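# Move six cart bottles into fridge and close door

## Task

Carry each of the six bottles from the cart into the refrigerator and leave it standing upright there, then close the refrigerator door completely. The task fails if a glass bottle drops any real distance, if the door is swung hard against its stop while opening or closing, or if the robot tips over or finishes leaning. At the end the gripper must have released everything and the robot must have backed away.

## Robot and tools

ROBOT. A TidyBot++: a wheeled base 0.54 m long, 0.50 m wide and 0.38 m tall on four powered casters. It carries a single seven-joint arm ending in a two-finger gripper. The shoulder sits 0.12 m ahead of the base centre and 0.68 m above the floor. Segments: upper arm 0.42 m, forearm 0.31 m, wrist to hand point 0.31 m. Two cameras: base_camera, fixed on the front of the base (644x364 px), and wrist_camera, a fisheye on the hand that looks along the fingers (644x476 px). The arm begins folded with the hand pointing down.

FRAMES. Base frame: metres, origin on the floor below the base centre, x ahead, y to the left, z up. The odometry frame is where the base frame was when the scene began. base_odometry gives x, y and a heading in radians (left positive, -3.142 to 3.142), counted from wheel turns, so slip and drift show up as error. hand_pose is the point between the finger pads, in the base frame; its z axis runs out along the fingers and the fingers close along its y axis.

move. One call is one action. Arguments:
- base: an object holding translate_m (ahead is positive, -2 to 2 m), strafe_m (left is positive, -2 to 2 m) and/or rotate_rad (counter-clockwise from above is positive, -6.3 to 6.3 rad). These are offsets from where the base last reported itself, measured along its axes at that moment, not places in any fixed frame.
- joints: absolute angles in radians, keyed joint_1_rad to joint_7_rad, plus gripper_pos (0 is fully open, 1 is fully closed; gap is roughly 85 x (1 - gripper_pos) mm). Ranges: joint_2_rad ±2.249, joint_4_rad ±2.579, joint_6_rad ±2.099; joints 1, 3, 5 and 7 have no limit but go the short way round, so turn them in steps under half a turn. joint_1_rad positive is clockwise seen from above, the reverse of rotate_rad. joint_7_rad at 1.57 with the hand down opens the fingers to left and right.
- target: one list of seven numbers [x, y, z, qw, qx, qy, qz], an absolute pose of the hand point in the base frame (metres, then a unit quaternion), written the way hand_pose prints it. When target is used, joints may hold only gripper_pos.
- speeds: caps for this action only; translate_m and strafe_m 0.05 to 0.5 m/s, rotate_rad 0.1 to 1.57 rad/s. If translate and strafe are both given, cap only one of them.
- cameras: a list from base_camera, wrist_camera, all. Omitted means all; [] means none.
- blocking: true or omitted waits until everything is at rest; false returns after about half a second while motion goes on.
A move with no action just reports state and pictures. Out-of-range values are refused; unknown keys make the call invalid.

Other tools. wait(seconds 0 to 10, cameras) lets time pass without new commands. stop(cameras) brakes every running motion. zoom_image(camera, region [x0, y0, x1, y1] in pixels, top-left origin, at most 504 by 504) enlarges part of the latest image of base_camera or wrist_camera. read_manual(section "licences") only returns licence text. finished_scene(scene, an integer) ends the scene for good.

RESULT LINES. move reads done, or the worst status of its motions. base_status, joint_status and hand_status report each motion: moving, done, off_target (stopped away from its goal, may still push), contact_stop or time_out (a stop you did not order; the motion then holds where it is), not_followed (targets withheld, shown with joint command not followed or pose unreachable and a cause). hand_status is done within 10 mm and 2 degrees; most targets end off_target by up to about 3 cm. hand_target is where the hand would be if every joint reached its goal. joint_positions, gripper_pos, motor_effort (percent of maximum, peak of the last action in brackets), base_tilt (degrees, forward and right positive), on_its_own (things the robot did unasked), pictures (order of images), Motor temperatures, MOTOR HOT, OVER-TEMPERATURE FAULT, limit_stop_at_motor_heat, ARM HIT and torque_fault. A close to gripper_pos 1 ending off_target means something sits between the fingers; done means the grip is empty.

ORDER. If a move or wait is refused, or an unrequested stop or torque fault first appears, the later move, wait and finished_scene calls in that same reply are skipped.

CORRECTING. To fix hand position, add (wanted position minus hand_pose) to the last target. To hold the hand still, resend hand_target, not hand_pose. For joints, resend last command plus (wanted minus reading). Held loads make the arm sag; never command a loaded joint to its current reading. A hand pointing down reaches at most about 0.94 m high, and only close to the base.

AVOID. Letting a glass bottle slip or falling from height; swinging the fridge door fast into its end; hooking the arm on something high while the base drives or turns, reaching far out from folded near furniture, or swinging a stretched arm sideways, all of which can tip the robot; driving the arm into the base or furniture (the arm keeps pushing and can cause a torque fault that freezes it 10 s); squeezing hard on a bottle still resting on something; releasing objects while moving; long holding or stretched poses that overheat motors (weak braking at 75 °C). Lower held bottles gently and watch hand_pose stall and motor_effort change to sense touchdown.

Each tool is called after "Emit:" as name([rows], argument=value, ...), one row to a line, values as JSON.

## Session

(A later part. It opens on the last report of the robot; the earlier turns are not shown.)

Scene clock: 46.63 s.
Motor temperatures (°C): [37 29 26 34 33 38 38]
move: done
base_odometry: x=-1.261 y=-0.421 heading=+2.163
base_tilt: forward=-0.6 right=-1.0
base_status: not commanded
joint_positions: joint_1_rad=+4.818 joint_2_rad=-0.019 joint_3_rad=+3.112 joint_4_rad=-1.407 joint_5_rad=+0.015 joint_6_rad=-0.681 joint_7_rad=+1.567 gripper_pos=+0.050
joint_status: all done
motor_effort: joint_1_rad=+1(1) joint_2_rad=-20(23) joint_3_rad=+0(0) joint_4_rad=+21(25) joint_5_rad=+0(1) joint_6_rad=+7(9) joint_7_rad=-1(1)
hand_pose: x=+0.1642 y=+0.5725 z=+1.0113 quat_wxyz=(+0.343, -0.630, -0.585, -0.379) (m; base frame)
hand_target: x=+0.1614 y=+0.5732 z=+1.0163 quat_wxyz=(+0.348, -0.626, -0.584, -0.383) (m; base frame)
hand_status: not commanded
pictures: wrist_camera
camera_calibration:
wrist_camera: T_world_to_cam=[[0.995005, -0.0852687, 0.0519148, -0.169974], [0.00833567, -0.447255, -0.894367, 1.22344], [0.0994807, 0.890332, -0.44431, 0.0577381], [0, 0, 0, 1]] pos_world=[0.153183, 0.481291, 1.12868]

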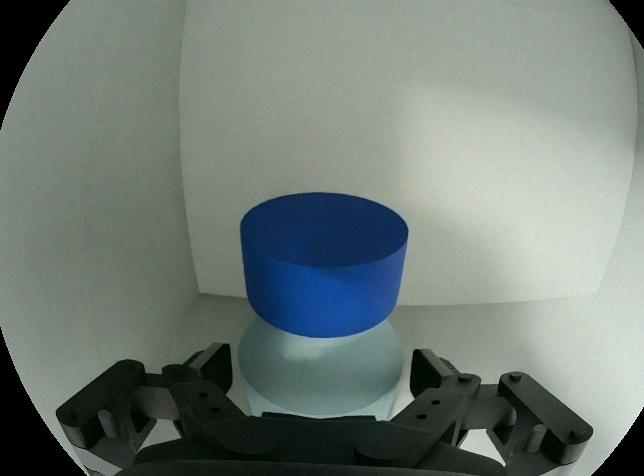

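Emit:
move(base={"translate_m": -0.038, "strafe_m": -1.036}, blocking=false, cameras=["wrist_camera"])

Emit:
wait(seconds=1.5, cameras=["wrist_camera"])

Emit:
move(joints={"joint_1_rad": 0, "joint_2_rad": -0.24, "joint_4_rad": -1.842, "joint_6_rad": -0.45}, cameras=["wrist_camera"])

Scene clock: 47.87 s.
Motor temperatures (°C): [37 29 26 34 33 38 38]
move: moving
base_odometry: x=-1.204 y=-0.386 heading=+2.163
base_tilt: forward=-0.6 right=-1.0
base_status: translate_m moving; strafe_m moving
joint_positions: joint_1_rad=+4.817 joint_2_rad=-0.020 joint_3_rad=+3.112 joint_4_rad=-1.407 joint_5_rad=+0.015 joint_6_rad=-0.681 joint_7_rad=+1.567 gripper_pos=+0.050
joint_status: not commanded
motor_effort: joint_1_rad=+0(2) joint_2_rad=-23(25) joint_3_rad=+0(1) joint_4_rad=+21(23) joint_5_rad=+0(1) joint_6_rad=+7(7) joint_7_rad=-1(1)
hand_pose: x=+0.1636 y=+0.5721 z=+1.0120 quat_wxyz=(+0.343, -0.629, -0.585, -0.380) (m; base frame)
hand_target: x=+0.1614 y=+0.5732 z=+1.0163 quat_wxyz=(+0.348, -0.626, -0.584, -0.383) (m; base frame)
hand_status: not commanded
pictures: wrist_camera
camera_calibration:
wrist_camera: T_world_to_cam=[[0.995082, -0.0843382, 0.0519424, -0.170002], [0.00890039, -0.446149, -0.894915, 1.22373], [0.0986495, 0.890976, -0.443204, 0.0571157], [0, 0, 0, 1]] pos_world=[0.15264, 0.480739, 1.12928]

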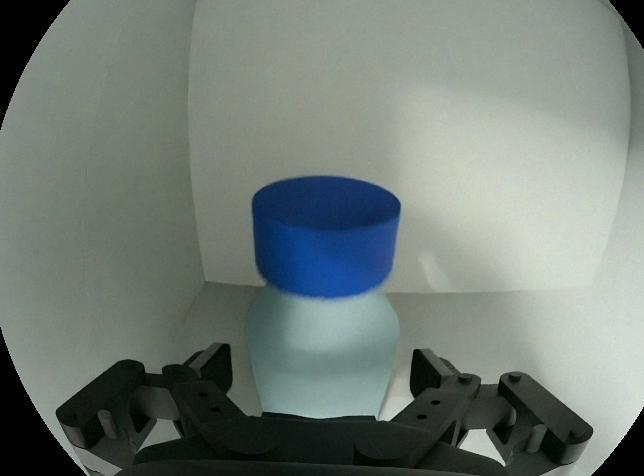

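Scene clock: 49.37 s.
Motor temperatures (°C): [37 29 26 34 33 38 38]
earlier move: moving
base_odometry: x=-0.540 y=+0.027 heading=+2.164
base_tilt: forward=-0.6 right=-0.9
base_status: translate_m moving; strafe_m moving
joint_positions: joint_1_rad=+4.817 joint_2_rad=-0.030 joint_3_rad=+3.112 joint_4_rad=-1.407 joint_5_rad=+0.015 joint_6_rad=-0.681 joint_7_rad=+1.567 gripper_pos=+0.050
joint_status: not commanded
motor_effort: joint_1_rad=+0(2) joint_2_rad=-17(25) joint_3_rad=+0(1) joint_4_rad=+21(23) joint_5_rad=+0(1) joint_6_rad=+7(8) joint_7_rad=-1(1)
hand_pose: x=+0.1633 y=+0.5691 z=+1.0173 quat_wxyz=(+0.346, -0.627, -0.584, -0.383) (m; base frame)
hand_target: x=+0.1614 y=+0.5732 z=+1.0163 quat_wxyz=(+0.348, -0.626, -0.584, -0.383) (m; base frame)
hand_status: not commanded
wait: 1.50 s; no rest
pictures: wrist_camera
camera_calibration:
wrist_camera: T_world_to_cam=[[0.995037, -0.0847588, 0.0521276, -0.170123], [0.00979498, -0.437891, -0.898975, 1.22639], [0.0990222, 0.895024, -0.434887, 0.0514007], [0, 0, 0, 1]] pos_world=[0.152176, 0.476601, 1.13372]

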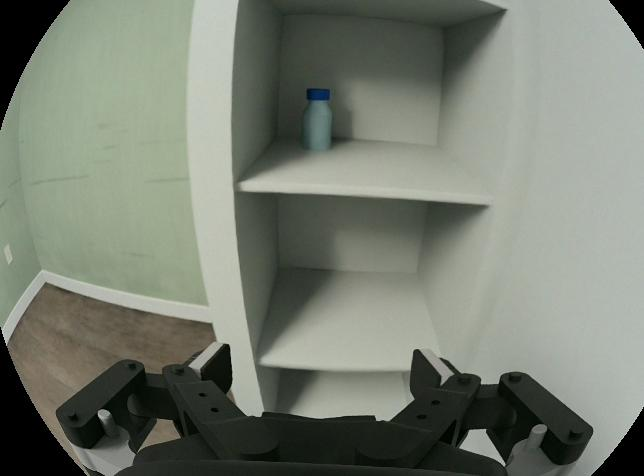

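Scene clock: 52.07 s.
Motor temperatures (°C): [37 29 26 34 33 38 38]
move: done
base_odometry: x=-0.380 y=+0.125 heading=+2.163
base_tilt: forward=-0.6 right=-0.9
base_status: done
joint_positions: joint_1_rad=+6.273 joint_2_rad=-0.231 joint_3_rad=+3.112 joint_4_rad=-1.831 joint_5_rad=+0.015 joint_6_rad=-0.490 joint_7_rad=+1.567 gripper_pos=+0.050
joint_status: all done
motor_effort: joint_1_rad=+0(2) joint_2_rad=-12(18) joint_3_rad=+0(2) joint_4_rad=+21(22) joint_5_rad=+0(1) joint_6_rad=+7(8) joint_7_rad=-1(1)
hand_pose: x=+0.6065 y=+0.0199 z=+0.9274 quat_wxyz=(+0.001, -0.865, -0.021, -0.502) (m; base frame)
hand_target: x=+0.6086 y=+0.0150 z=+0.9365 quat_wxyz=(-0.001, -0.855, -0.017, -0.518) (m; base frame)
hand_status: not commanded
pictures: wrist_camera
camera_calibration:
wrist_camera: T_world_to_cam=[[0.0340623, -0.99771, 0.0584392, -0.0578385], [-0.462651, -0.0675718, -0.883962, 1.16604], [0.885886, 0.0030728, -0.463893, 0.0273213], [0, 0, 0, 1]] pos_world=[0.517235, 0.0210013, 1.04679]

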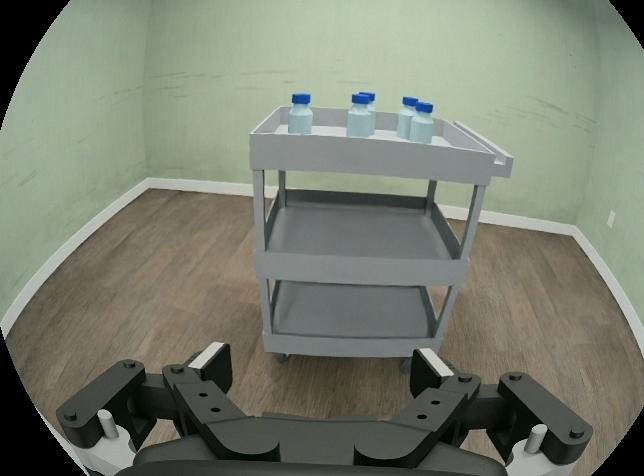

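Emit:
move(base={"translate_m": 0.822, "strafe_m": 0.142}, joints={"gripper_pos": 0.0}, cameras=["wrist_camera"])

Scene clock: 54.83 s.
Motor temperatures (°C): [37 29 26 34 33 38 38]
move: done
base_odometry: x=-0.957 y=+0.729 heading=+2.162
base_tilt: forward=-0.6 right=-0.9
base_status: done
joint_positions: joint_1_rad=+6.273 joint_2_rad=-0.241 joint_3_rad=+3.112 joint_4_rad=-1.834 joint_5_rad=+0.015 joint_6_rad=-0.484 joint_7_rad=+1.567 gripper_pos=+0.000
joint_status: all done
motor_effort: joint_1_rad=+0(1) joint_2_rad=-12(15) joint_3_rad=+0(1) joint_4_rad=+21(22) joint_5_rad=+0(1) joint_6_rad=+7(8) joint_7_rad=-1(1)
hand_pose: x=+0.6042 y=+0.0196 z=+0.9323 quat_wxyz=(+0.001, -0.861, -0.021, -0.507) (m; base frame)
hand_target: x=+0.6086 y=+0.0150 z=+0.9365 quat_wxyz=(-0.001, -0.855, -0.017, -0.518) (m; base frame)
hand_status: not commanded
pictures: wrist_camera
camera_calibration:
wrist_camera: T_world_to_cam=[[0.0326291, -0.997744, 0.0586727, -0.0577613], [-0.451033, -0.0670858, -0.889982, 1.16786], [0.89191, 0.00257596, -0.452205, 0.017106], [0, 0, 0, 1]] pos_world=[0.513372, 0.0206719, 1.0505]

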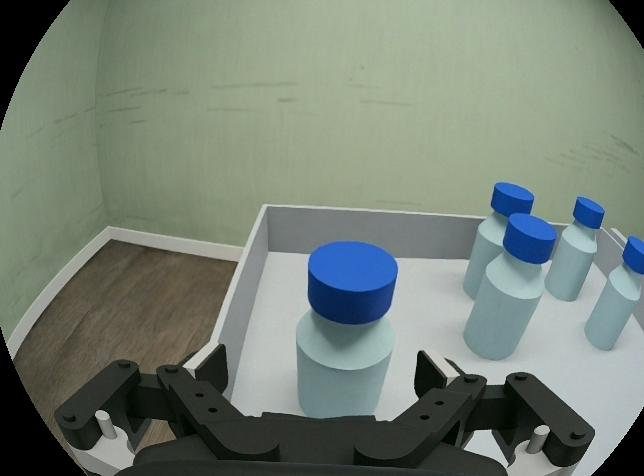

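Emit:
move(base={"translate_m": -0.007, "strafe_m": -0.012}, joints={"joint_2_rad": 0.019, "joint_4_rad": -1.815, "joint_6_rad": -0.215}, cameras=["wrist_camera"])

Scene clock: 56.60 s.
Motor temperatures (°C): [37 29 26 34 33 38 38]
move: done
base_odometry: x=-0.943 y=+0.730 heading=+2.163
base_tilt: forward=-0.6 right=-0.9
base_status: done
joint_positions: joint_1_rad=+6.277 joint_2_rad=+0.012 joint_3_rad=+3.112 joint_4_rad=-1.829 joint_5_rad=+0.015 joint_6_rad=-0.255 joint_7_rad=+1.567 gripper_pos=+0.000
joint_status: all done
motor_effort: joint_1_rad=-1(3) joint_2_rad=-20(23) joint_3_rad=+0(4) joint_4_rad=+21(22) joint_5_rad=+0(1) joint_6_rad=+6(7) joint_7_rad=-1(1)
hand_pose: x=+0.6958 y=+0.0206 z=+0.8625 quat_wxyz=(+0.005, -0.866, -0.019, -0.499) (m; base frame)
hand_target: x=+0.7063 y=+0.0174 z=+0.8775 quat_wxyz=(+0.004, -0.854, -0.016, -0.520) (m; base frame)
hand_status: not commanded
pictures: wrist_camera
camera_calibration:
wrist_camera: T_world_to_cam=[[0.0341365, -0.998122, 0.0508619, -0.049931], [-0.468011, -0.0609315, -0.881619, 1.15157], [0.883063, 0.00629149, -0.469212, -0.0753589], [0, 0, 0, 1]] pos_world=[0.607197, 0.0208035, 0.982423]

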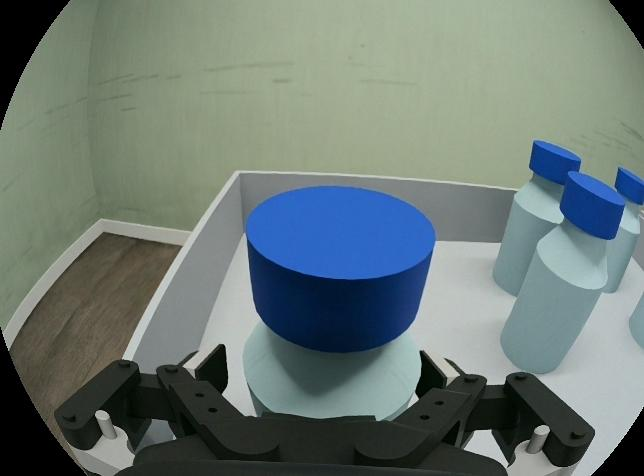

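Emit:
move(base={"strafe_m": -0.006}, cameras=[])

Emit:
move(joints={"gripper_pos": 0.45}, cameras=["wrist_camera"])

Scene clock: 57.27 s.
Motor temperatures (°C): [37 29 26 34 33 38 38]
move: done
base_odometry: x=-0.938 y=+0.733 heading=+2.163
base_tilt: forward=-0.6 right=-1.0
base_status: done
joint_positions: joint_1_rad=+6.280 joint_2_rad=+0.012 joint_3_rad=+3.112 joint_4_rad=-1.829 joint_5_rad=+0.015 joint_6_rad=-0.254 joint_7_rad=+1.567 gripper_pos=+0.000
joint_status: not commanded
motor_effort: joint_1_rad=+1(4) joint_2_rad=-20(23) joint_3_rad=+0(4) joint_4_rad=+21(21) joint_5_rad=+0(1) joint_6_rad=+7(7) joint_7_rad=-1(1)
hand_pose: x=+0.6960 y=+0.0191 z=+0.8631 quat_wxyz=(+0.004, -0.866, -0.018, -0.500) (m; base frame)
hand_target: x=+0.7063 y=+0.0174 z=+0.8775 quat_wxyz=(+0.004, -0.854, -0.016, -0.520) (m; base frame)
hand_status: not commanded
pictures: none
No camera images: "cameras" was empty.

Scene clock: 58.07 s.
Motor temperatures (°C): [37 29 26 34 33 38 38]
move: off_target
base_odometry: x=-0.938 y=+0.733 heading=+2.163
base_tilt: forward=-0.6 right=-0.9
base_status: not commanded
joint_positions: joint_1_rad=+6.280 joint_2_rad=+0.012 joint_3_rad=+3.112 joint_4_rad=-1.828 joint_5_rad=+0.015 joint_6_rad=-0.252 joint_7_rad=+1.567 gripper_pos=+0.237
joint_status: gripper_pos off_target (ended at +0.237, target +0.450)
motor_effort: joint_1_rad=+0(1) joint_2_rad=-21(22) joint_3_rad=+0(2) joint_4_rad=+22(22) joint_5_rad=+1(1) joint_6_rad=+8(8) joint_7_rad=-1(1)
hand_pose: x=+0.6966 y=+0.0191 z=+0.8641 quat_wxyz=(+0.004, -0.865, -0.018, -0.501) (m; base frame)
hand_target: x=+0.7063 y=+0.0174 z=+0.8775 quat_wxyz=(+0.004, -0.854, -0.016, -0.520) (m; base frame)
hand_status: not commanded
pictures: wrist_camera
camera_calibration:
wrist_camera: T_world_to_cam=[[0.0312498, -0.998217, 0.0508483, -0.0495348], [-0.464133, -0.059548, -0.883762, 1.15242], [0.885214, 0.00401701, -0.465166, -0.0802273], [0, 0, 0, 1]] pos_world=[0.607441, 0.0194999, 0.983662]

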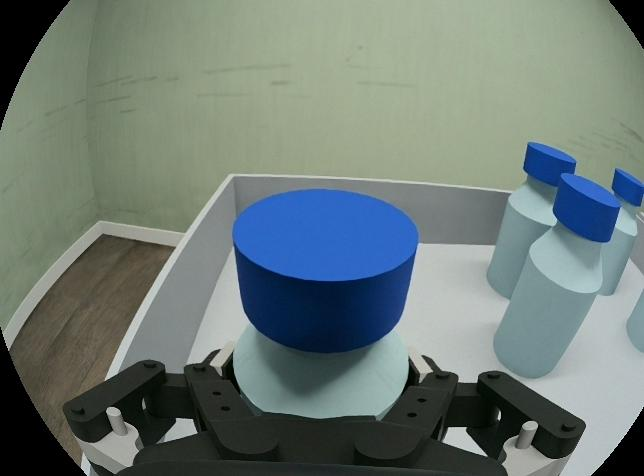

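Emit:
move(joints={"joint_2_rad": 0.01, "joint_4_rad": -1.19, "joint_6_rad": -0.84}, cameras=["wrist_camera"])

Emit:
move(base={"translate_m": -0.734, "strafe_m": -0.124}, blocking=false, cameras=[])

Emit:
wait(seconds=0.7, cameras=[])

Emit:
move(joints={"joint_1_rad": -1.485}, cameras=["wrist_camera"])

Scene clock: 60.63 s.
Motor temperatures (°C): [37 29 26 34 33 38 38]
move: done
base_odometry: x=-0.938 y=+0.733 heading=+2.163
base_tilt: forward=-0.6 right=-0.9
base_status: not commanded
joint_positions: joint_1_rad=+6.280 joint_2_rad=+0.022 joint_3_rad=+3.112 joint_4_rad=-1.221 joint_5_rad=+0.015 joint_6_rad=-0.819 joint_7_rad=+1.567 gripper_pos=+0.237
joint_status: all done
motor_effort: joint_1_rad=+0(1) joint_2_rad=-24(27) joint_3_rad=+0(0) joint_4_rad=+24(26) joint_5_rad=+0(1) joint_6_rad=+9(11) joint_7_rad=-1(1)
hand_pose: x=+0.6996 y=+0.0168 z=+1.0569 quat_wxyz=(+0.002, -0.858, -0.014, -0.514) (m; base frame)
hand_target: x=+0.6933 y=+0.0146 z=+1.0757 quat_wxyz=(+0.001, -0.852, -0.012, -0.523) (m; base frame)
hand_status: not commanded
pictures: wrist_camera
camera_calibration:
wrist_camera: T_world_to_cam=[[0.021403, -0.998513, 0.0501357, -0.0540946], [-0.438235, -0.0544428, -0.89721, 1.32009], [0.898606, -0.00276819, -0.438748, -0.0304041], [0, 0, 0, 1]] pos_world=[0.606988, 0.0177711, 1.17377]

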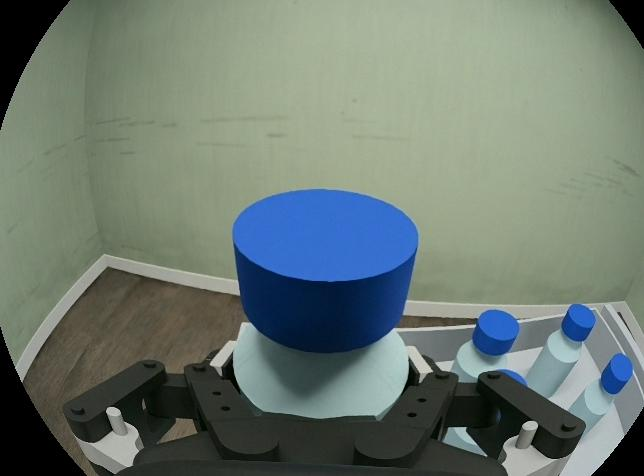

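Scene clock: 61.13 s.
Motor temperatures (°C): [37 29 26 34 33 38 38]
move: moving
base_odometry: x=-0.877 y=+0.669 heading=+2.163
base_tilt: forward=-0.6 right=-1.0
base_status: translate_m moving; strafe_m moving
joint_positions: joint_1_rad=+6.280 joint_2_rad=+0.028 joint_3_rad=+3.112 joint_4_rad=-1.221 joint_5_rad=+0.015 joint_6_rad=-0.820 joint_7_rad=+1.567 gripper_pos=+0.237
joint_status: not commanded
motor_effort: joint_1_rad=+1(4) joint_2_rad=-26(28) joint_3_rad=+0(2) joint_4_rad=+24(25) joint_5_rad=+0(1) joint_6_rad=+9(9) joint_7_rad=-1(1)
hand_pose: x=+0.7019 y=+0.0168 z=+1.0535 quat_wxyz=(+0.002, -0.859, -0.014, -0.511) (m; base frame)
hand_target: x=+0.6933 y=+0.0146 z=+1.0757 quat_wxyz=(+0.001, -0.852, -0.012, -0.523) (m; base frame)
hand_status: not commanded
pictures: none
No camera images: "cameras" was empty.

Scene clock: 61.83 s.
Motor temperatures (°C): [37 29 26 34 33 38 38]
earlier move: moving
base_odometry: x=-0.606 y=+0.384 heading=+2.164
base_tilt: forward=-0.6 right=-0.9
base_status: translate_m moving; strafe_m moving
joint_positions: joint_1_rad=+6.280 joint_2_rad=+0.021 joint_3_rad=+3.112 joint_4_rad=-1.220 joint_5_rad=+0.015 joint_6_rad=-0.824 joint_7_rad=+1.567 gripper_pos=+0.237
joint_status: not commanded
motor_effort: joint_1_rad=+0(4) joint_2_rad=-20(28) joint_3_rad=+0(2) joint_4_rad=+24(25) joint_5_rad=+0(1) joint_6_rad=+10(10) joint_7_rad=-1(1)
hand_pose: x=+0.6987 y=+0.0167 z=+1.0566 quat_wxyz=(+0.002, -0.858, -0.014, -0.513) (m; base frame)
hand_target: x=+0.6933 y=+0.0146 z=+1.0757 quat_wxyz=(+0.001, -0.852, -0.012, -0.523) (m; base frame)
hand_status: not commanded
wait: 0.70 s; no rest
pictures: none
No camera images: "cameras" was empty.

Scene clock: 64.57 s.
Motor temperatures (°C): [37 29 26 34 33 38 38]
move: done
base_odometry: x=-0.425 y=+0.193 heading=+2.163
base_tilt: forward=-0.6 right=-1.0
base_status: done
joint_positions: joint_1_rad=+4.806 joint_2_rad=+0.019 joint_3_rad=+3.112 joint_4_rad=-1.218 joint_5_rad=+0.015 joint_6_rad=-0.827 joint_7_rad=+1.567 gripper_pos=+0.237
joint_status: all done
motor_effort: joint_1_rad=+0(3) joint_2_rad=-23(26) joint_3_rad=+0(2) joint_4_rad=+24(24) joint_5_rad=+0(1) joint_6_rad=+9(10) joint_7_rad=-1(1)
hand_pose: x=+0.1584 y=+0.5775 z=+1.0583 quat_wxyz=(+0.347, -0.626, -0.587, -0.379) (m; base frame)
hand_target: x=+0.1537 y=+0.5735 z=+1.0757 quat_wxyz=(+0.355, -0.619, -0.585, -0.385) (m; base frame)
hand_status: not commanded
pictures: wrist_camera
camera_calibration:
wrist_camera: T_world_to_cam=[[0.995891, -0.0753736, 0.0501971, -0.170196], [0.0116585, -0.442979, -0.896456, 1.26697], [0.0898054, 0.893358, -0.44028, 0.0702899], [0, 0, 0, 1]] pos_world=[0.148414, 0.485618, 1.17527]

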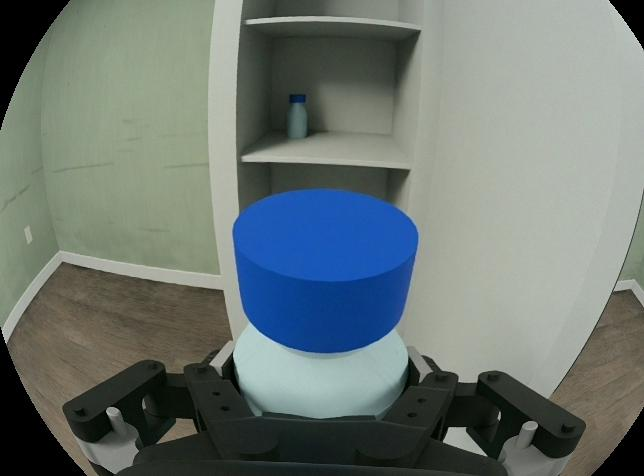

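Emit:
move(base={"translate_m": 0.073, "strafe_m": 1.028}, cameras=["wrist_camera"])

Scene clock: 67.90 s.
Motor temperatures (°C): [37 29 26 34 33 38 38]
move: done
base_odometry: x=-1.319 y=-0.321 heading=+2.165
base_tilt: forward=-0.6 right=-1.0
base_status: done
joint_positions: joint_1_rad=+4.805 joint_2_rad=+0.021 joint_3_rad=+3.112 joint_4_rad=-1.217 joint_5_rad=+0.015 joint_6_rad=-0.829 joint_7_rad=+1.567 gripper_pos=+0.237
joint_status: not commanded
motor_effort: joint_1_rad=+0(1) joint_2_rad=-23(27) joint_3_rad=+0(1) joint_4_rad=+24(25) joint_5_rad=+0(1) joint_6_rad=+9(10) joint_7_rad=-1(1)
hand_pose: x=+0.1580 y=+0.5782 z=+1.0567 quat_wxyz=(+0.346, -0.627, -0.588, -0.377) (m; base frame)
hand_target: x=+0.1537 y=+0.5735 z=+1.0757 quat_wxyz=(+0.355, -0.619, -0.585, -0.385) (m; base frame)
hand_status: not commanded
pictures: wrist_camera
camera_calibration:
wrist_camera: T_world_to_cam=[[0.995957, -0.0745189, 0.0501576, -0.1702], [0.0116888, -0.44612, -0.894897, 1.26609], [0.089063, 0.891865, -0.443445, 0.073357], [0, 0, 0, 1]] pos_world=[0.148179, 0.486721, 1.17409]

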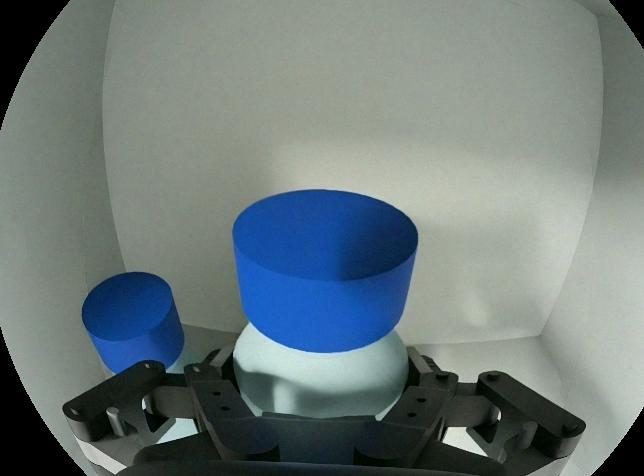

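Emit:
move(base={"translate_m": 0.013}, cameras=[])

Emit:
move(joints={"joint_2_rad": -0.010, "joint_4_rad": -1.336, "joint_6_rad": -0.665}, cameras=[])

Emit:
move(joints={"joint_2_rad": -0.014, "joint_4_rad": -1.365, "joint_6_rad": -0.66}, cameras=["wrist_camera"])

Scene clock: 68.70 s.
Motor temperatures (°C): [37 29 26 34 33 38 38]
move: done
base_odometry: x=-1.326 y=-0.310 heading=+2.165
base_tilt: forward=-0.6 right=-1.0
base_status: done
joint_positions: joint_1_rad=+4.802 joint_2_rad=+0.021 joint_3_rad=+3.112 joint_4_rad=-1.217 joint_5_rad=+0.015 joint_6_rad=-0.829 joint_7_rad=+1.567 gripper_pos=+0.237
joint_status: not commanded
motor_effort: joint_1_rad=+0(3) joint_2_rad=-23(26) joint_3_rad=+0(4) joint_4_rad=+24(25) joint_5_rad=+0(1) joint_6_rad=+9(10) joint_7_rad=-1(1)
hand_pose: x=+0.1565 y=+0.5782 z=+1.0570 quat_wxyz=(+0.346, -0.626, -0.589, -0.377) (m; base frame)
hand_target: x=+0.1537 y=+0.5735 z=+1.0757 quat_wxyz=(+0.355, -0.619, -0.585, -0.385) (m; base frame)
hand_status: not commanded
pictures: none
No camera images: "cameras" was empty.

Scene clock: 70.00 s.
Motor temperatures (°C): [37 29 26 34 33 38 38]
move: done
base_odometry: x=-1.326 y=-0.310 heading=+2.165
base_tilt: forward=-0.6 right=-1.0
base_status: not commanded
joint_positions: joint_1_rad=+4.802 joint_2_rad=+0.010 joint_3_rad=+3.112 joint_4_rad=-1.349 joint_5_rad=+0.015 joint_6_rad=-0.720 joint_7_rad=+1.567 gripper_pos=+0.237
joint_status: all done
motor_effort: joint_1_rad=+1(1) joint_2_rad=-24(25) joint_3_rad=+0(0) joint_4_rad=+24(25) joint_5_rad=+0(1) joint_6_rad=+9(10) joint_7_rad=-1(1)
hand_pose: x=+0.1562 y=+0.5819 z=+1.0171 quat_wxyz=(+0.343, -0.627, -0.591, -0.373) (m; base frame)
hand_target: x=+0.1534 y=+0.5836 z=+1.0518 quat_wxyz=(+0.369, -0.609, -0.577, -0.400) (m; base frame)
hand_status: not commanded
pictures: none
No camera images: "cameras" was empty.

Scene clock: 70.63 s.
Motor temperatures (°C): [37 29 26 34 33 38 38]
move: done
base_odometry: x=-1.326 y=-0.310 heading=+2.165
base_tilt: forward=-0.6 right=-1.0
base_status: not commanded
joint_positions: joint_1_rad=+4.802 joint_2_rad=+0.004 joint_3_rad=+3.112 joint_4_rad=-1.374 joint_5_rad=+0.015 joint_6_rad=-0.711 joint_7_rad=+1.567 gripper_pos=+0.237
joint_status: all done
motor_effort: joint_1_rad=+0(1) joint_2_rad=-23(24) joint_3_rad=+0(0) joint_4_rad=+24(24) joint_5_rad=+0(1) joint_6_rad=+9(10) joint_7_rad=-1(1)
hand_pose: x=+0.1560 y=+0.5793 z=+1.0083 quat_wxyz=(+0.340, -0.629, -0.593, -0.370) (m; base frame)
hand_target: x=+0.1533 y=+0.5812 z=+1.0385 quat_wxyz=(+0.363, -0.613, -0.581, -0.394) (m; base frame)
hand_status: not commanded
pictures: wrist_camera
camera_calibration:
wrist_camera: T_world_to_cam=[[0.996294, -0.0690269, 0.0513244, -0.170033], [0.0133137, -0.465741, -0.884821, 1.22426], [0.0849804, 0.882225, -0.463095, 0.0771191], [0, 0, 0, 1]] pos_world=[0.14655, 0.490412, 1.12769]

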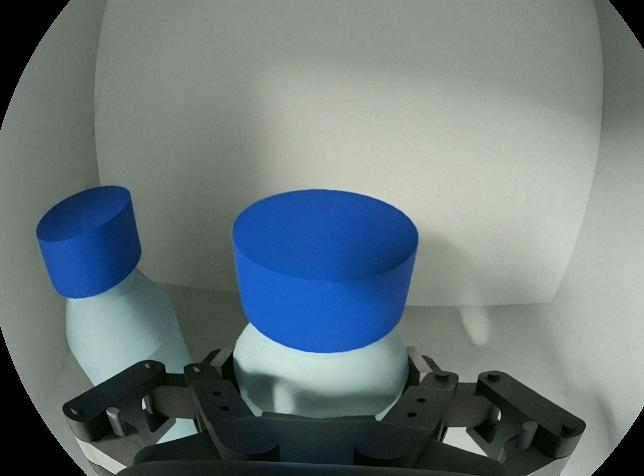

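Emit:
move(joints={"joint_2_rad": -0.019, "joint_4_rad": -1.388, "joint_6_rad": -0.665}, cameras=[])

Emit:
move(joints={"gripper_pos": 0.08}, cameras=["wrist_camera"])

Scene clock: 71.30 s.
Motor temperatures (°C): [37 29 26 34 33 38 38]
move: done
base_odometry: x=-1.326 y=-0.310 heading=+2.165
base_tilt: forward=-0.6 right=-1.0
base_status: not commanded
joint_positions: joint_1_rad=+4.802 joint_2_rad=-0.006 joint_3_rad=+3.112 joint_4_rad=-1.387 joint_5_rad=+0.015 joint_6_rad=-0.705 joint_7_rad=+1.567 gripper_pos=+0.237
joint_status: all done
motor_effort: joint_1_rad=+0(1) joint_2_rad=-22(24) joint_3_rad=+0(0) joint_4_rad=+23(24) joint_5_rad=+0(1) joint_6_rad=+8(10) joint_7_rad=-1(1)
hand_pose: x=+0.1556 y=+0.5757 z=+1.0084 quat_wxyz=(+0.341, -0.628, -0.593, -0.371) (m; base frame)
hand_target: x=+0.1530 y=+0.5771 z=+1.0264 quat_wxyz=(+0.357, -0.617, -0.585, -0.387) (m; base frame)
hand_status: not commanded
pictures: none
No camera images: "cameras" was empty.

Scene clock: 72.20 s.
Motor temperatures (°C): [37 29 26 34 33 38 38]
move: done
base_odometry: x=-1.326 y=-0.310 heading=+2.165
base_tilt: forward=-0.6 right=-1.0
base_status: not commanded
joint_positions: joint_1_rad=+4.802 joint_2_rad=-0.016 joint_3_rad=+3.112 joint_4_rad=-1.388 joint_5_rad=+0.015 joint_6_rad=-0.699 joint_7_rad=+1.567 gripper_pos=+0.080
joint_status: all done
motor_effort: joint_1_rad=+1(1) joint_2_rad=-19(23) joint_3_rad=+0(0) joint_4_rad=+21(24) joint_5_rad=+0(1) joint_6_rad=+7(9) joint_7_rad=-1(1)
hand_pose: x=+0.1553 y=+0.5731 z=+1.0160 quat_wxyz=(+0.345, -0.625, -0.590, -0.376) (m; base frame)
hand_target: x=+0.1530 y=+0.5771 z=+1.0264 quat_wxyz=(+0.357, -0.617, -0.585, -0.387) (m; base frame)
hand_status: not commanded
pictures: wrist_camera
camera_calibration:
wrist_camera: T_world_to_cam=[[0.996211, -0.069861, 0.0517992, -0.170223], [0.0150347, -0.448295, -0.893759, 1.2269], [0.0856603, 0.891152, -0.445546, 0.0631589], [0, 0, 0, 1]] pos_world=[0.145722, 0.481839, 1.13351]

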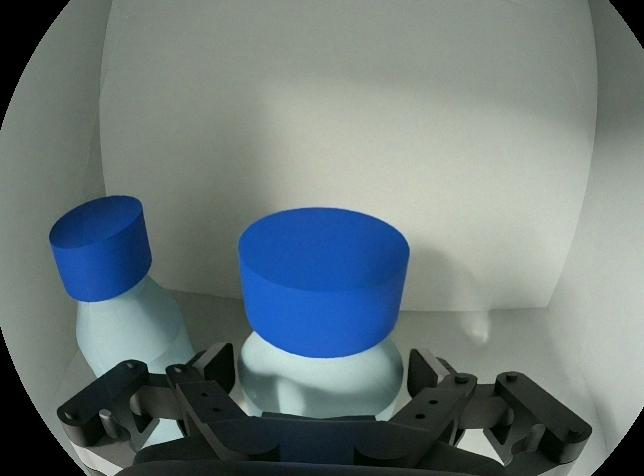

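Emit:
move(base={"translate_m": -0.065, "strafe_m": -1.028}, blocking=false, cameras=[])

Emit:
wait(seconds=1.4, cameras=["wrist_camera"])

Emit:
move(joints={"joint_1_rad": 0, "joint_2_rad": -0.24, "joint_4_rad": -1.842, "joint_6_rad": -0.45, "gripper_pos": 0}, cameras=[])

Emit:
move(base={"translate_m": 0.79, "strafe_m": -0.036}, cameras=["wrist_camera"])

Scene clock: 72.93 s.
Motor temperatures (°C): [37 29 26 34 33 38 38]
move: moving
base_odometry: x=-1.262 y=-0.272 heading=+2.165
base_tilt: forward=-0.6 right=-1.0
base_status: translate_m moving; strafe_m moving
joint_positions: joint_1_rad=+4.802 joint_2_rad=-0.014 joint_3_rad=+3.112 joint_4_rad=-1.388 joint_5_rad=+0.015 joint_6_rad=-0.698 joint_7_rad=+1.567 gripper_pos=+0.080
joint_status: not commanded
motor_effort: joint_1_rad=+0(2) joint_2_rad=-21(26) joint_3_rad=+0(2) joint_4_rad=+21(21) joint_5_rad=+1(1) joint_6_rad=+7(7) joint_7_rad=-1(1)
hand_pose: x=+0.1550 y=+0.5740 z=+1.0148 quat_wxyz=(+0.345, -0.625, -0.591, -0.376) (m; base frame)
hand_target: x=+0.1530 y=+0.5771 z=+1.0264 quat_wxyz=(+0.357, -0.617, -0.585, -0.387) (m; base frame)
hand_status: not commanded
pictures: none
No camera images: "cameras" was empty.

Scene clock: 74.33 s.
Motor temperatures (°C): [37 29 26 34 33 38 38]
earlier move: moving
base_odometry: x=-0.625 y=+0.102 heading=+2.166
base_tilt: forward=-0.6 right=-0.9
base_status: translate_m moving; strafe_m moving
joint_positions: joint_1_rad=+4.802 joint_2_rad=-0.022 joint_3_rad=+3.112 joint_4_rad=-1.388 joint_5_rad=+0.015 joint_6_rad=-0.697 joint_7_rad=+1.567 gripper_pos=+0.080
joint_status: not commanded
motor_effort: joint_1_rad=+0(2) joint_2_rad=-18(26) joint_3_rad=+0(2) joint_4_rad=+21(22) joint_5_rad=+0(1) joint_6_rad=+7(8) joint_7_rad=-1(1)
hand_pose: x=+0.1547 y=+0.5713 z=+1.0197 quat_wxyz=(+0.348, -0.624, -0.589, -0.378) (m; base frame)
hand_target: x=+0.1530 y=+0.5771 z=+1.0264 quat_wxyz=(+0.357, -0.617, -0.585, -0.387) (m; base frame)
hand_status: not commanded
wait: 1.40 s; no rest
pictures: wrist_camera
camera_calibration:
wrist_camera: T_world_to_cam=[[0.996234, -0.0694502, 0.051908, -0.170282], [0.0159274, -0.441899, -0.896923, 1.22889], [0.0852296, 0.894372, -0.439129, 0.0581108], [0, 0, 0, 1]] pos_world=[0.145115, 0.479245, 1.13657]

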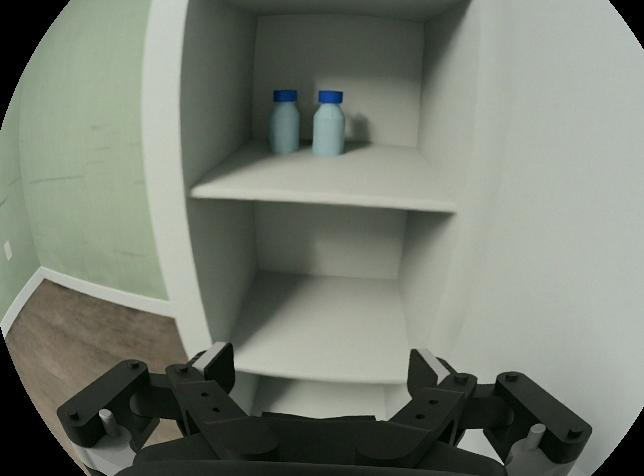

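Scene clock: 77.07 s.
Motor temperatures (°C): [37 29 26 34 33 38 38]
move: done
base_odometry: x=-0.438 y=+0.212 heading=+2.166
base_tilt: forward=-0.6 right=-0.9
base_status: done
joint_positions: joint_1_rad=+6.273 joint_2_rad=-0.231 joint_3_rad=+3.112 joint_4_rad=-1.831 joint_5_rad=+0.015 joint_6_rad=-0.490 joint_7_rad=+1.567 gripper_pos=+0.000
joint_status: all done
motor_effort: joint_1_rad=+0(2) joint_2_rad=-12(19) joint_3_rad=+0(2) joint_4_rad=+21(22) joint_5_rad=+0(1) joint_6_rad=+7(8) joint_7_rad=-1(1)
hand_pose: x=+0.6066 y=+0.0199 z=+0.9273 quat_wxyz=(+0.001, -0.865, -0.021, -0.502) (m; base frame)
hand_target: x=+0.6086 y=+0.0150 z=+0.9365 quat_wxyz=(-0.001, -0.855, -0.017, -0.518) (m; base frame)
hand_status: not commanded
pictures: none
No camera images: "cameras" was empty.

Scene clock: 79.77 s.
Motor temperatures (°C): [37 29 26 34 33 38 38]
move: done
base_odometry: x=-0.851 y=+0.887 heading=+2.165
base_tilt: forward=-0.6 right=-1.0
base_status: done
joint_positions: joint_1_rad=+6.273 joint_2_rad=-0.241 joint_3_rad=+3.112 joint_4_rad=-1.834 joint_5_rad=+0.015 joint_6_rad=-0.485 joint_7_rad=+1.567 gripper_pos=+0.000
joint_status: not commanded
motor_effort: joint_1_rad=+0(1) joint_2_rad=-12(15) joint_3_rad=+0(1) joint_4_rad=+22(22) joint_5_rad=+0(1) joint_6_rad=+7(8) joint_7_rad=-1(1)
hand_pose: x=+0.6043 y=+0.0196 z=+0.9321 quat_wxyz=(+0.001, -0.862, -0.021, -0.507) (m; base frame)
hand_target: x=+0.6086 y=+0.0150 z=+0.9365 quat_wxyz=(-0.001, -0.855, -0.017, -0.518) (m; base frame)
hand_status: not commanded
pictures: wrist_camera
camera_calibration:
wrist_camera: T_world_to_cam=[[0.0327782, -0.99774, 0.0586496, -0.0577722], [-0.451676, -0.0671346, -0.889653, 1.16785], [0.89158, 0.00267057, -0.452856, 0.0177713], [0, 0, 0, 1]] pos_world=[0.513539, 0.020714, 1.05042]

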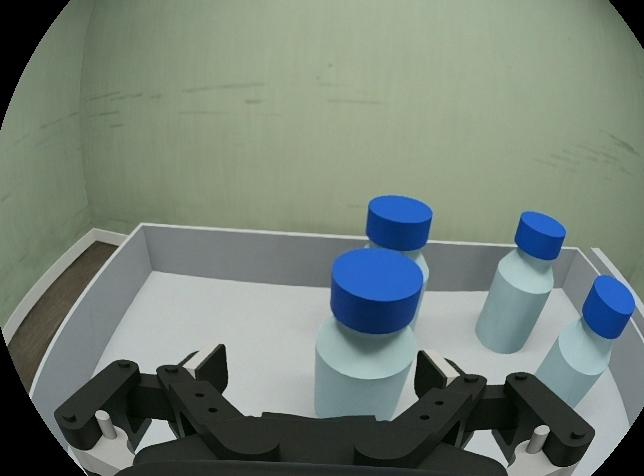

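Emit:
move(base={"translate_m": -0.012, "strafe_m": -0.031}, cameras=[])

Emit:
move(joints={"joint_2_rad": 0.019, "joint_4_rad": -1.815, "joint_6_rad": -0.215}, cameras=["wrist_camera"])

Scene clock: 80.80 s.
Motor temperatures (°C): [37 29 26 34 33 38 38]
move: done
base_odometry: x=-0.819 y=+0.895 heading=+2.165
base_tilt: forward=-0.6 right=-0.9
base_status: done
joint_positions: joint_1_rad=+6.278 joint_2_rad=-0.243 joint_3_rad=+3.112 joint_4_rad=-1.834 joint_5_rad=+0.015 joint_6_rad=-0.485 joint_7_rad=+1.567 gripper_pos=+0.000
joint_status: not commanded
motor_effort: joint_1_rad=+0(3) joint_2_rad=-11(15) joint_3_rad=+0(4) joint_4_rad=+22(22) joint_5_rad=+0(1) joint_6_rad=+7(7) joint_7_rad=-1(1)
hand_pose: x=+0.6039 y=+0.0175 z=+0.9329 quat_wxyz=(+0.000, -0.861, -0.019, -0.508) (m; base frame)
hand_target: x=+0.6086 y=+0.0150 z=+0.9365 quat_wxyz=(-0.001, -0.855, -0.017, -0.518) (m; base frame)
hand_status: not commanded
pictures: none
No camera images: "cameras" was empty.

Scene clock: 82.40 s.
Motor temperatures (°C): [37 29 26 34 33 38 38]
move: done
base_odometry: x=-0.819 y=+0.895 heading=+2.165
base_tilt: forward=-0.6 right=-0.9
base_status: not commanded
joint_positions: joint_1_rad=+6.278 joint_2_rad=+0.012 joint_3_rad=+3.112 joint_4_rad=-1.829 joint_5_rad=+0.015 joint_6_rad=-0.255 joint_7_rad=+1.567 gripper_pos=+0.000
joint_status: all done
motor_effort: joint_1_rad=+0(1) joint_2_rad=-21(22) joint_3_rad=+0(1) joint_4_rad=+21(22) joint_5_rad=+0(1) joint_6_rad=+7(8) joint_7_rad=-1(1)
hand_pose: x=+0.6956 y=+0.0203 z=+0.8623 quat_wxyz=(+0.004, -0.866, -0.019, -0.499) (m; base frame)
hand_target: x=+0.7063 y=+0.0174 z=+0.8775 quat_wxyz=(+0.004, -0.854, -0.016, -0.520) (m; base frame)
hand_status: not commanded
pictures: wrist_camera
camera_calibration:
wrist_camera: T_world_to_cam=[[0.0335958, -0.99814, 0.0508725, -0.0498744], [-0.46833, -0.0606892, -0.881467, 1.15138], [0.882915, 0.00578852, -0.469497, -0.0749059], [0, 0, 0, 1]] pos_world=[0.607034, 0.020528, 0.982268]

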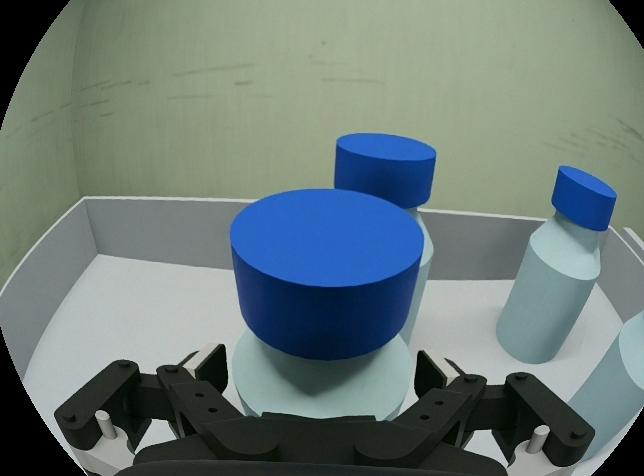

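Emit:
move(joints={"gripper_pos": 0.45}, cameras=[])

Emit:
move(joints={"joint_2_rad": 0.01, "joint_4_rad": -1.19, "joint_6_rad": -0.84}, cameras=["wrist_camera"])

Scene clock: 83.27 s.
Motor temperatures (°C): [37 29 26 34 33 38 38]
move: off_target
base_odometry: x=-0.819 y=+0.895 heading=+2.165
base_tilt: forward=-0.6 right=-0.9
base_status: not commanded
joint_positions: joint_1_rad=+6.278 joint_2_rad=+0.012 joint_3_rad=+3.112 joint_4_rad=-1.829 joint_5_rad=+0.015 joint_6_rad=-0.253 joint_7_rad=+1.567 gripper_pos=+0.234
joint_status: gripper_pos off_target (ended at +0.234, target +0.450)
motor_effort: joint_1_rad=+1(1) joint_2_rad=-21(21) joint_3_rad=+0(0) joint_4_rad=+22(22) joint_5_rad=+0(1) joint_6_rad=+8(8) joint_7_rad=-1(1)
hand_pose: x=+0.6959 y=+0.0203 z=+0.8631 quat_wxyz=(+0.004, -0.866, -0.019, -0.500) (m; base frame)
hand_target: x=+0.7063 y=+0.0174 z=+0.8775 quat_wxyz=(+0.004, -0.854, -0.016, -0.520) (m; base frame)
hand_status: not commanded
pictures: none
No camera images: "cameras" was empty.

Scene clock: 85.47 s.
Motor temperatures (°C): [37 29 26 34 33 38 38]
move: done
base_odometry: x=-0.819 y=+0.895 heading=+2.165
base_tilt: forward=-0.6 right=-0.9
base_status: not commanded
joint_positions: joint_1_rad=+6.278 joint_2_rad=+0.025 joint_3_rad=+3.112 joint_4_rad=-1.225 joint_5_rad=+0.015 joint_6_rad=-0.822 joint_7_rad=+1.567 gripper_pos=+0.234
joint_status: all done
motor_effort: joint_1_rad=+1(1) joint_2_rad=-24(27) joint_3_rad=+0(0) joint_4_rad=+24(27) joint_5_rad=+0(1) joint_6_rad=+10(10) joint_7_rad=-1(1)
hand_pose: x=+0.7001 y=+0.0180 z=+1.0525 quat_wxyz=(+0.003, -0.860, -0.015, -0.510) (m; base frame)
hand_target: x=+0.6933 y=+0.0146 z=+1.0757 quat_wxyz=(+0.001, -0.852, -0.012, -0.523) (m; base frame)
hand_status: not commanded
pictures: wrist_camera
camera_calibration:
wrist_camera: T_world_to_cam=[[0.0239668, -0.998455, 0.0501387, -0.0544612], [-0.446309, -0.055564, -0.893152, 1.31783], [0.894558, -0.000971366, -0.446951, -0.0213252], [0, 0, 0, 1]] pos_world=[0.608542, 0.0188262, 1.17022]

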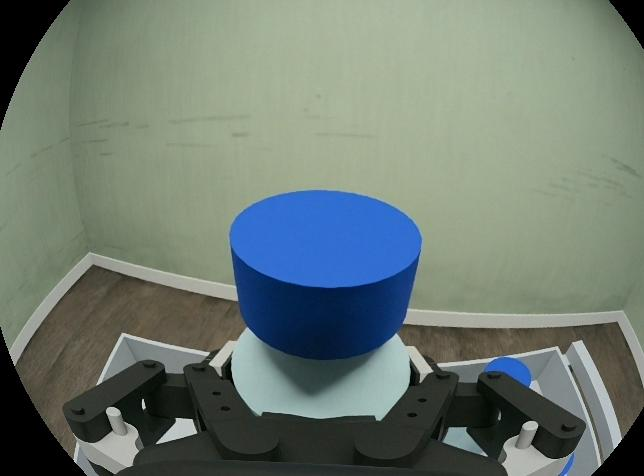

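Emit:
move(base={"translate_m": -0.763, "strafe_m": 0.06}, blocking=false, cameras=[])

Emit:
wait(seconds=0.2, cameras=[])

Emit:
move(joints={"joint_1_rad": -1.335}, cameras=["wrist_camera"])

Scene clock: 86.40 s.
Motor temperatures (°C): [37 29 26 34 33 38 38]
move: moving
base_odometry: x=-0.782 y=+0.831 heading=+2.165
base_tilt: forward=-0.6 right=-0.9
base_status: translate_m moving; strafe_m moving
joint_positions: joint_1_rad=+6.278 joint_2_rad=+0.029 joint_3_rad=+3.112 joint_4_rad=-1.224 joint_5_rad=+0.015 joint_6_rad=-0.824 joint_7_rad=+1.567 gripper_pos=+0.234
joint_status: not commanded
motor_effort: joint_1_rad=+0(2) joint_2_rad=-26(29) joint_3_rad=+0(1) joint_4_rad=+25(25) joint_5_rad=+0(1) joint_6_rad=+9(10) joint_7_rad=-1(1)
hand_pose: x=+0.7014 y=+0.0178 z=+1.0500 quat_wxyz=(+0.003, -0.861, -0.015, -0.508) (m; base frame)
hand_target: x=+0.6933 y=+0.0146 z=+1.0757 quat_wxyz=(+0.001, -0.852, -0.012, -0.523) (m; base frame)
hand_status: not commanded
pictures: none
No camera images: "cameras" was empty.

Scene clock: 86.60 s.
Motor temperatures (°C): [37 29 26 34 33 38 38]
earlier move: moving
base_odometry: x=-0.747 y=+0.770 heading=+2.165
base_tilt: forward=-0.6 right=-0.9
base_status: translate_m moving; strafe_m moving
joint_positions: joint_1_rad=+6.278 joint_2_rad=+0.029 joint_3_rad=+3.112 joint_4_rad=-1.224 joint_5_rad=+0.015 joint_6_rad=-0.824 joint_7_rad=+1.567 gripper_pos=+0.234
joint_status: not commanded
motor_effort: joint_1_rad=+0(2) joint_2_rad=-27(29) joint_3_rad=+0(1) joint_4_rad=+24(25) joint_5_rad=+0(1) joint_6_rad=+9(10) joint_7_rad=-1(1)
hand_pose: x=+0.7014 y=+0.0178 z=+1.0500 quat_wxyz=(+0.003, -0.861, -0.015, -0.508) (m; base frame)
hand_target: x=+0.6933 y=+0.0146 z=+1.0757 quat_wxyz=(+0.001, -0.852, -0.012, -0.523) (m; base frame)
hand_status: not commanded
wait: 0.20 s; no rest
pictures: none
No camera images: "cameras" was empty.

Scene clock: 89.20 s.
Motor temperatures (°C): [37 29 26 35 33 38 38]
move: done
base_odometry: x=-0.441 y=+0.229 heading=+2.166
base_tilt: forward=-0.6 right=-1.0
base_status: done
joint_positions: joint_1_rad=+4.956 joint_2_rad=+0.021 joint_3_rad=+3.111 joint_4_rad=-1.223 joint_5_rad=+0.015 joint_6_rad=-0.827 joint_7_rad=+1.567 gripper_pos=+0.234
joint_status: all done
motor_effort: joint_1_rad=+1(4) joint_2_rad=-24(27) joint_3_rad=+0(3) joint_4_rad=+24(25) joint_5_rad=+0(2) joint_6_rad=+10(10) joint_7_rad=-1(1)
hand_pose: x=+0.2435 y=+0.5658 z=+1.0542 quat_wxyz=(+0.316, -0.669, -0.540, -0.401) (m; base frame)
hand_target: x=+0.2390 y=+0.5618 z=+1.0757 quat_wxyz=(+0.325, -0.662, -0.537, -0.410) (m; base frame)
hand_status: not commanded
pictures: wrist_camera
camera_calibration:
wrist_camera: T_world_to_cam=[[0.973865, -0.22151, 0.050196, -0.167602], [-0.0554166, -0.446064, -0.893284, 1.27188], [0.220262, 0.867156, -0.446682, 0.0611379], [0, 0, 0, 1]] pos_world=[0.220238, 0.477198, 1.17187]

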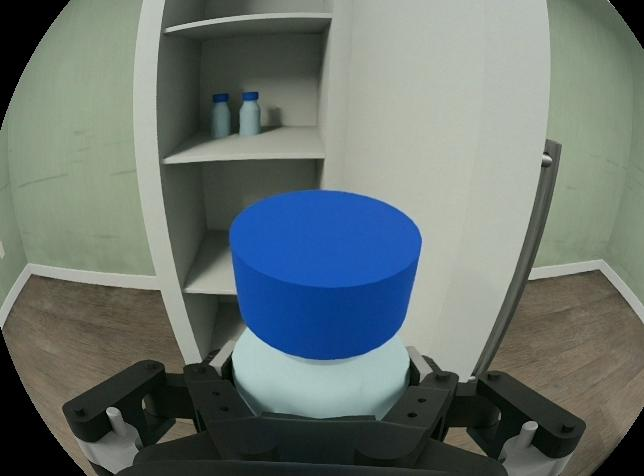

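Emit:
move(base={"translate_m": 0.068, "strafe_m": 1.038}, cameras=["wrist_camera", "base_camera"])

Scene clock: 92.70 s.
Motor temperatures (°C): [37 29 26 35 33 38 38]
move: done
base_odometry: x=-1.338 y=-0.297 heading=+2.167
base_tilt: forward=-0.6 right=-1.0
base_status: done
joint_positions: joint_1_rad=+4.955 joint_2_rad=+0.025 joint_3_rad=+3.111 joint_4_rad=-1.222 joint_5_rad=+0.015 joint_6_rad=-0.830 joint_7_rad=+1.567 gripper_pos=+0.234
joint_status: not commanded
motor_effort: joint_1_rad=+0(2) joint_2_rad=-24(31) joint_3_rad=+0(3) joint_4_rad=+24(26) joint_5_rad=+0(1) joint_6_rad=+9(10) joint_7_rad=-1(1)
hand_pose: x=+0.2434 y=+0.5669 z=+1.0519 quat_wxyz=(+0.314, -0.670, -0.541, -0.399) (m; base frame)
hand_target: x=+0.2390 y=+0.5618 z=+1.0757 quat_wxyz=(+0.325, -0.662, -0.537, -0.410) (m; base frame)
hand_status: not commanded
pictures: base_camera, wrist_camera
camera_calibration:
wrist_camera: T_world_to_cam=[[0.974058, -0.220678, 0.0501238, -0.167614], [-0.0563289, -0.450957, -0.890766, 1.27066], [0.219176, 0.864835, -0.451689, 0.0660447], [0, 0, 0, 1]] pos_world=[0.220365, 0.478905, 1.17009]

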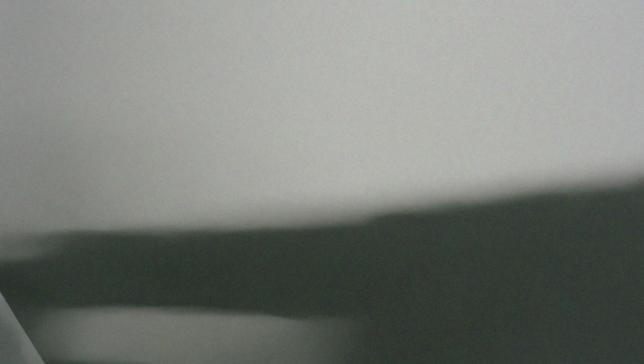

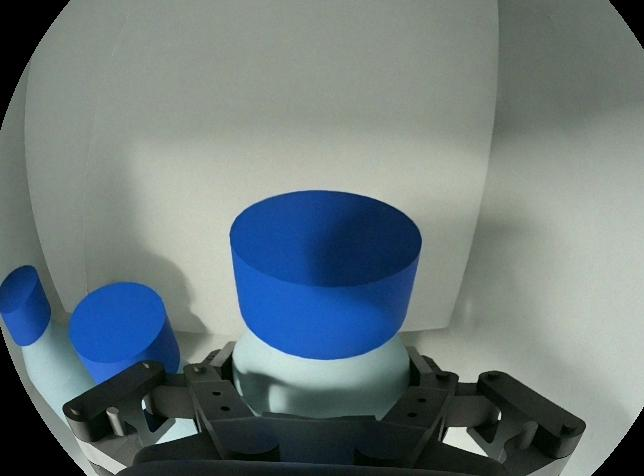

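Emit:
move(joints={"joint_2_rad":-0.010,"joint_4_rad":-1.336,"joint_6_rad":-0.665}, cameras=["wrist_camera"])

Emit:
move(joints={"joint_2_rad":-0.014,"joint_4_rad":-1.365,"joint_6_rad":-0.66}, cameras=[])

Emit:
move(joints={"joint_2_rad":-0.019,"joint_4_rad":-1.388,"joint_6_rad":-0.665}, cameras=["wrist_camera"])

Scene clock: 94.57 s.
Motor temperatures (°C): [37 29 26 35 33 38 38]
move: done
base_odometry: x=-1.338 y=-0.297 heading=+2.167
base_tilt: forward=-0.6 right=-1.0
base_status: not commanded
joint_positions: joint_1_rad=+4.955 joint_2_rad=+0.012 joint_3_rad=+3.111 joint_4_rad=-1.346 joint_5_rad=+0.015 joint_6_rad=-0.722 joint_7_rad=+1.567 gripper_pos=+0.234
joint_status: all done
motor_effort: joint_1_rad=+0(1) joint_2_rad=-24(25) joint_3_rad=+0(1) joint_4_rad=+25(26) joint_5_rad=+0(1) joint_6_rad=+9(10) joint_7_rad=-1(1)
hand_pose: x=+0.2436 y=+0.5703 z=+1.0177 quat_wxyz=(+0.314, -0.670, -0.542, -0.398) (m; base frame)
hand_target: x=+0.2403 y=+0.5719 z=+1.0518 quat_wxyz=(+0.338, -0.651, -0.530, -0.426) (m; base frame)
hand_status: not commanded
pictures: wrist_camera
camera_calibration:
wrist_camera: T_world_to_cam=[[0.97439, -0.219024, 0.0509241, -0.167163], [-0.0553864, -0.453253, -0.88966, 1.24174], [0.217938, 0.864055, -0.453776, 0.0504805], [0, 0, 0, 1]] pos_world=[0.220656, 0.48259, 1.13614]

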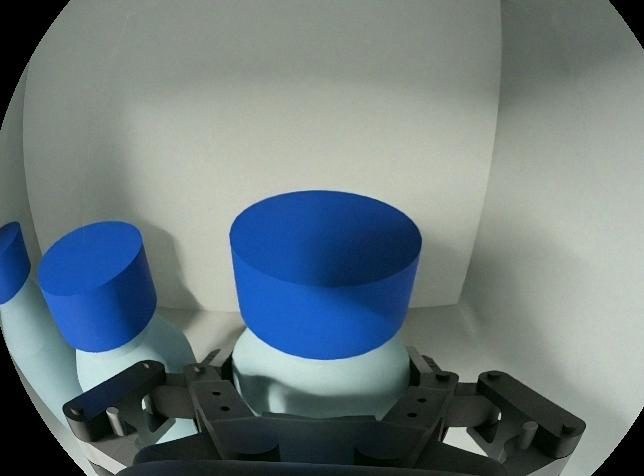

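Scene clock: 95.20 s.
Motor temperatures (°C): [37 29 26 35 33 38 38]
move: done
base_odometry: x=-1.338 y=-0.297 heading=+2.167
base_tilt: forward=-0.6 right=-1.0
base_status: not commanded
joint_positions: joint_1_rad=+4.955 joint_2_rad=+0.003 joint_3_rad=+3.111 joint_4_rad=-1.373 joint_5_rad=+0.015 joint_6_rad=-0.712 joint_7_rad=+1.567 gripper_pos=+0.234
joint_status: all done
motor_effort: joint_1_rad=+0(2) joint_2_rad=-23(25) joint_3_rad=+0(1) joint_4_rad=+24(25) joint_5_rad=+0(1) joint_6_rad=+9(10) joint_7_rad=-1(1)
hand_pose: x=+0.2427 y=+0.5665 z=+1.0097 quat_wxyz=(+0.311, -0.672, -0.544, -0.395) (m; base frame)
hand_target: x=+0.2397 y=+0.5695 z=+1.0384 quat_wxyz=(+0.333, -0.655, -0.533, -0.420) (m; base frame)
hand_status: not commanded
pictures: none
No camera images: "cameras" was empty.

Scene clock: 95.80 s.
Motor temperatures (°C): [37 29 26 35 33 38 38]
move: done
base_odometry: x=-1.338 y=-0.297 heading=+2.167
base_tilt: forward=-0.6 right=-1.0
base_status: not commanded
joint_positions: joint_1_rad=+4.955 joint_2_rad=-0.005 joint_3_rad=+3.111 joint_4_rad=-1.387 joint_5_rad=+0.015 joint_6_rad=-0.706 joint_7_rad=+1.567 gripper_pos=+0.234
joint_status: all done
motor_effort: joint_1_rad=-1(2) joint_2_rad=-22(23) joint_3_rad=+0(1) joint_4_rad=+23(24) joint_5_rad=+0(1) joint_6_rad=+8(9) joint_7_rad=-1(1)
hand_pose: x=+0.2419 y=+0.5636 z=+1.0081 quat_wxyz=(+0.311, -0.672, -0.544, -0.395) (m; base frame)
hand_target: x=+0.2389 y=+0.5656 z=+1.0264 quat_wxyz=(+0.327, -0.659, -0.537, -0.412) (m; base frame)
hand_status: not commanded
pictures: wrist_camera
camera_calibration:
wrist_camera: T_world_to_cam=[[0.974515, -0.218316, 0.0515637, -0.167546], [-0.0563256, -0.460641, -0.885797, 1.2305], [0.217136, 0.860318, -0.461199, 0.0620663], [0, 0, 0, 1]] pos_world=[0.219108, 0.476846, 1.12724]

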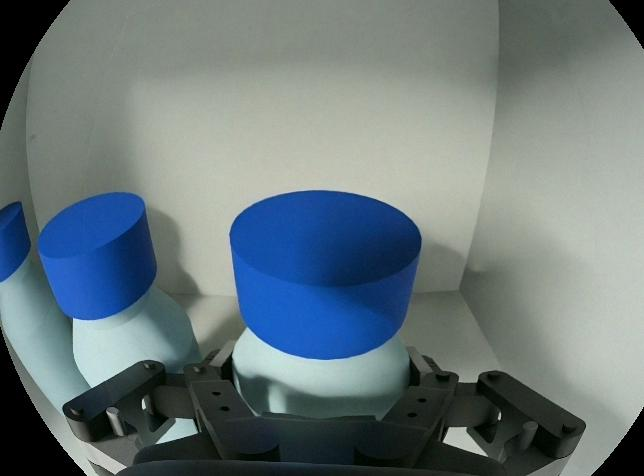

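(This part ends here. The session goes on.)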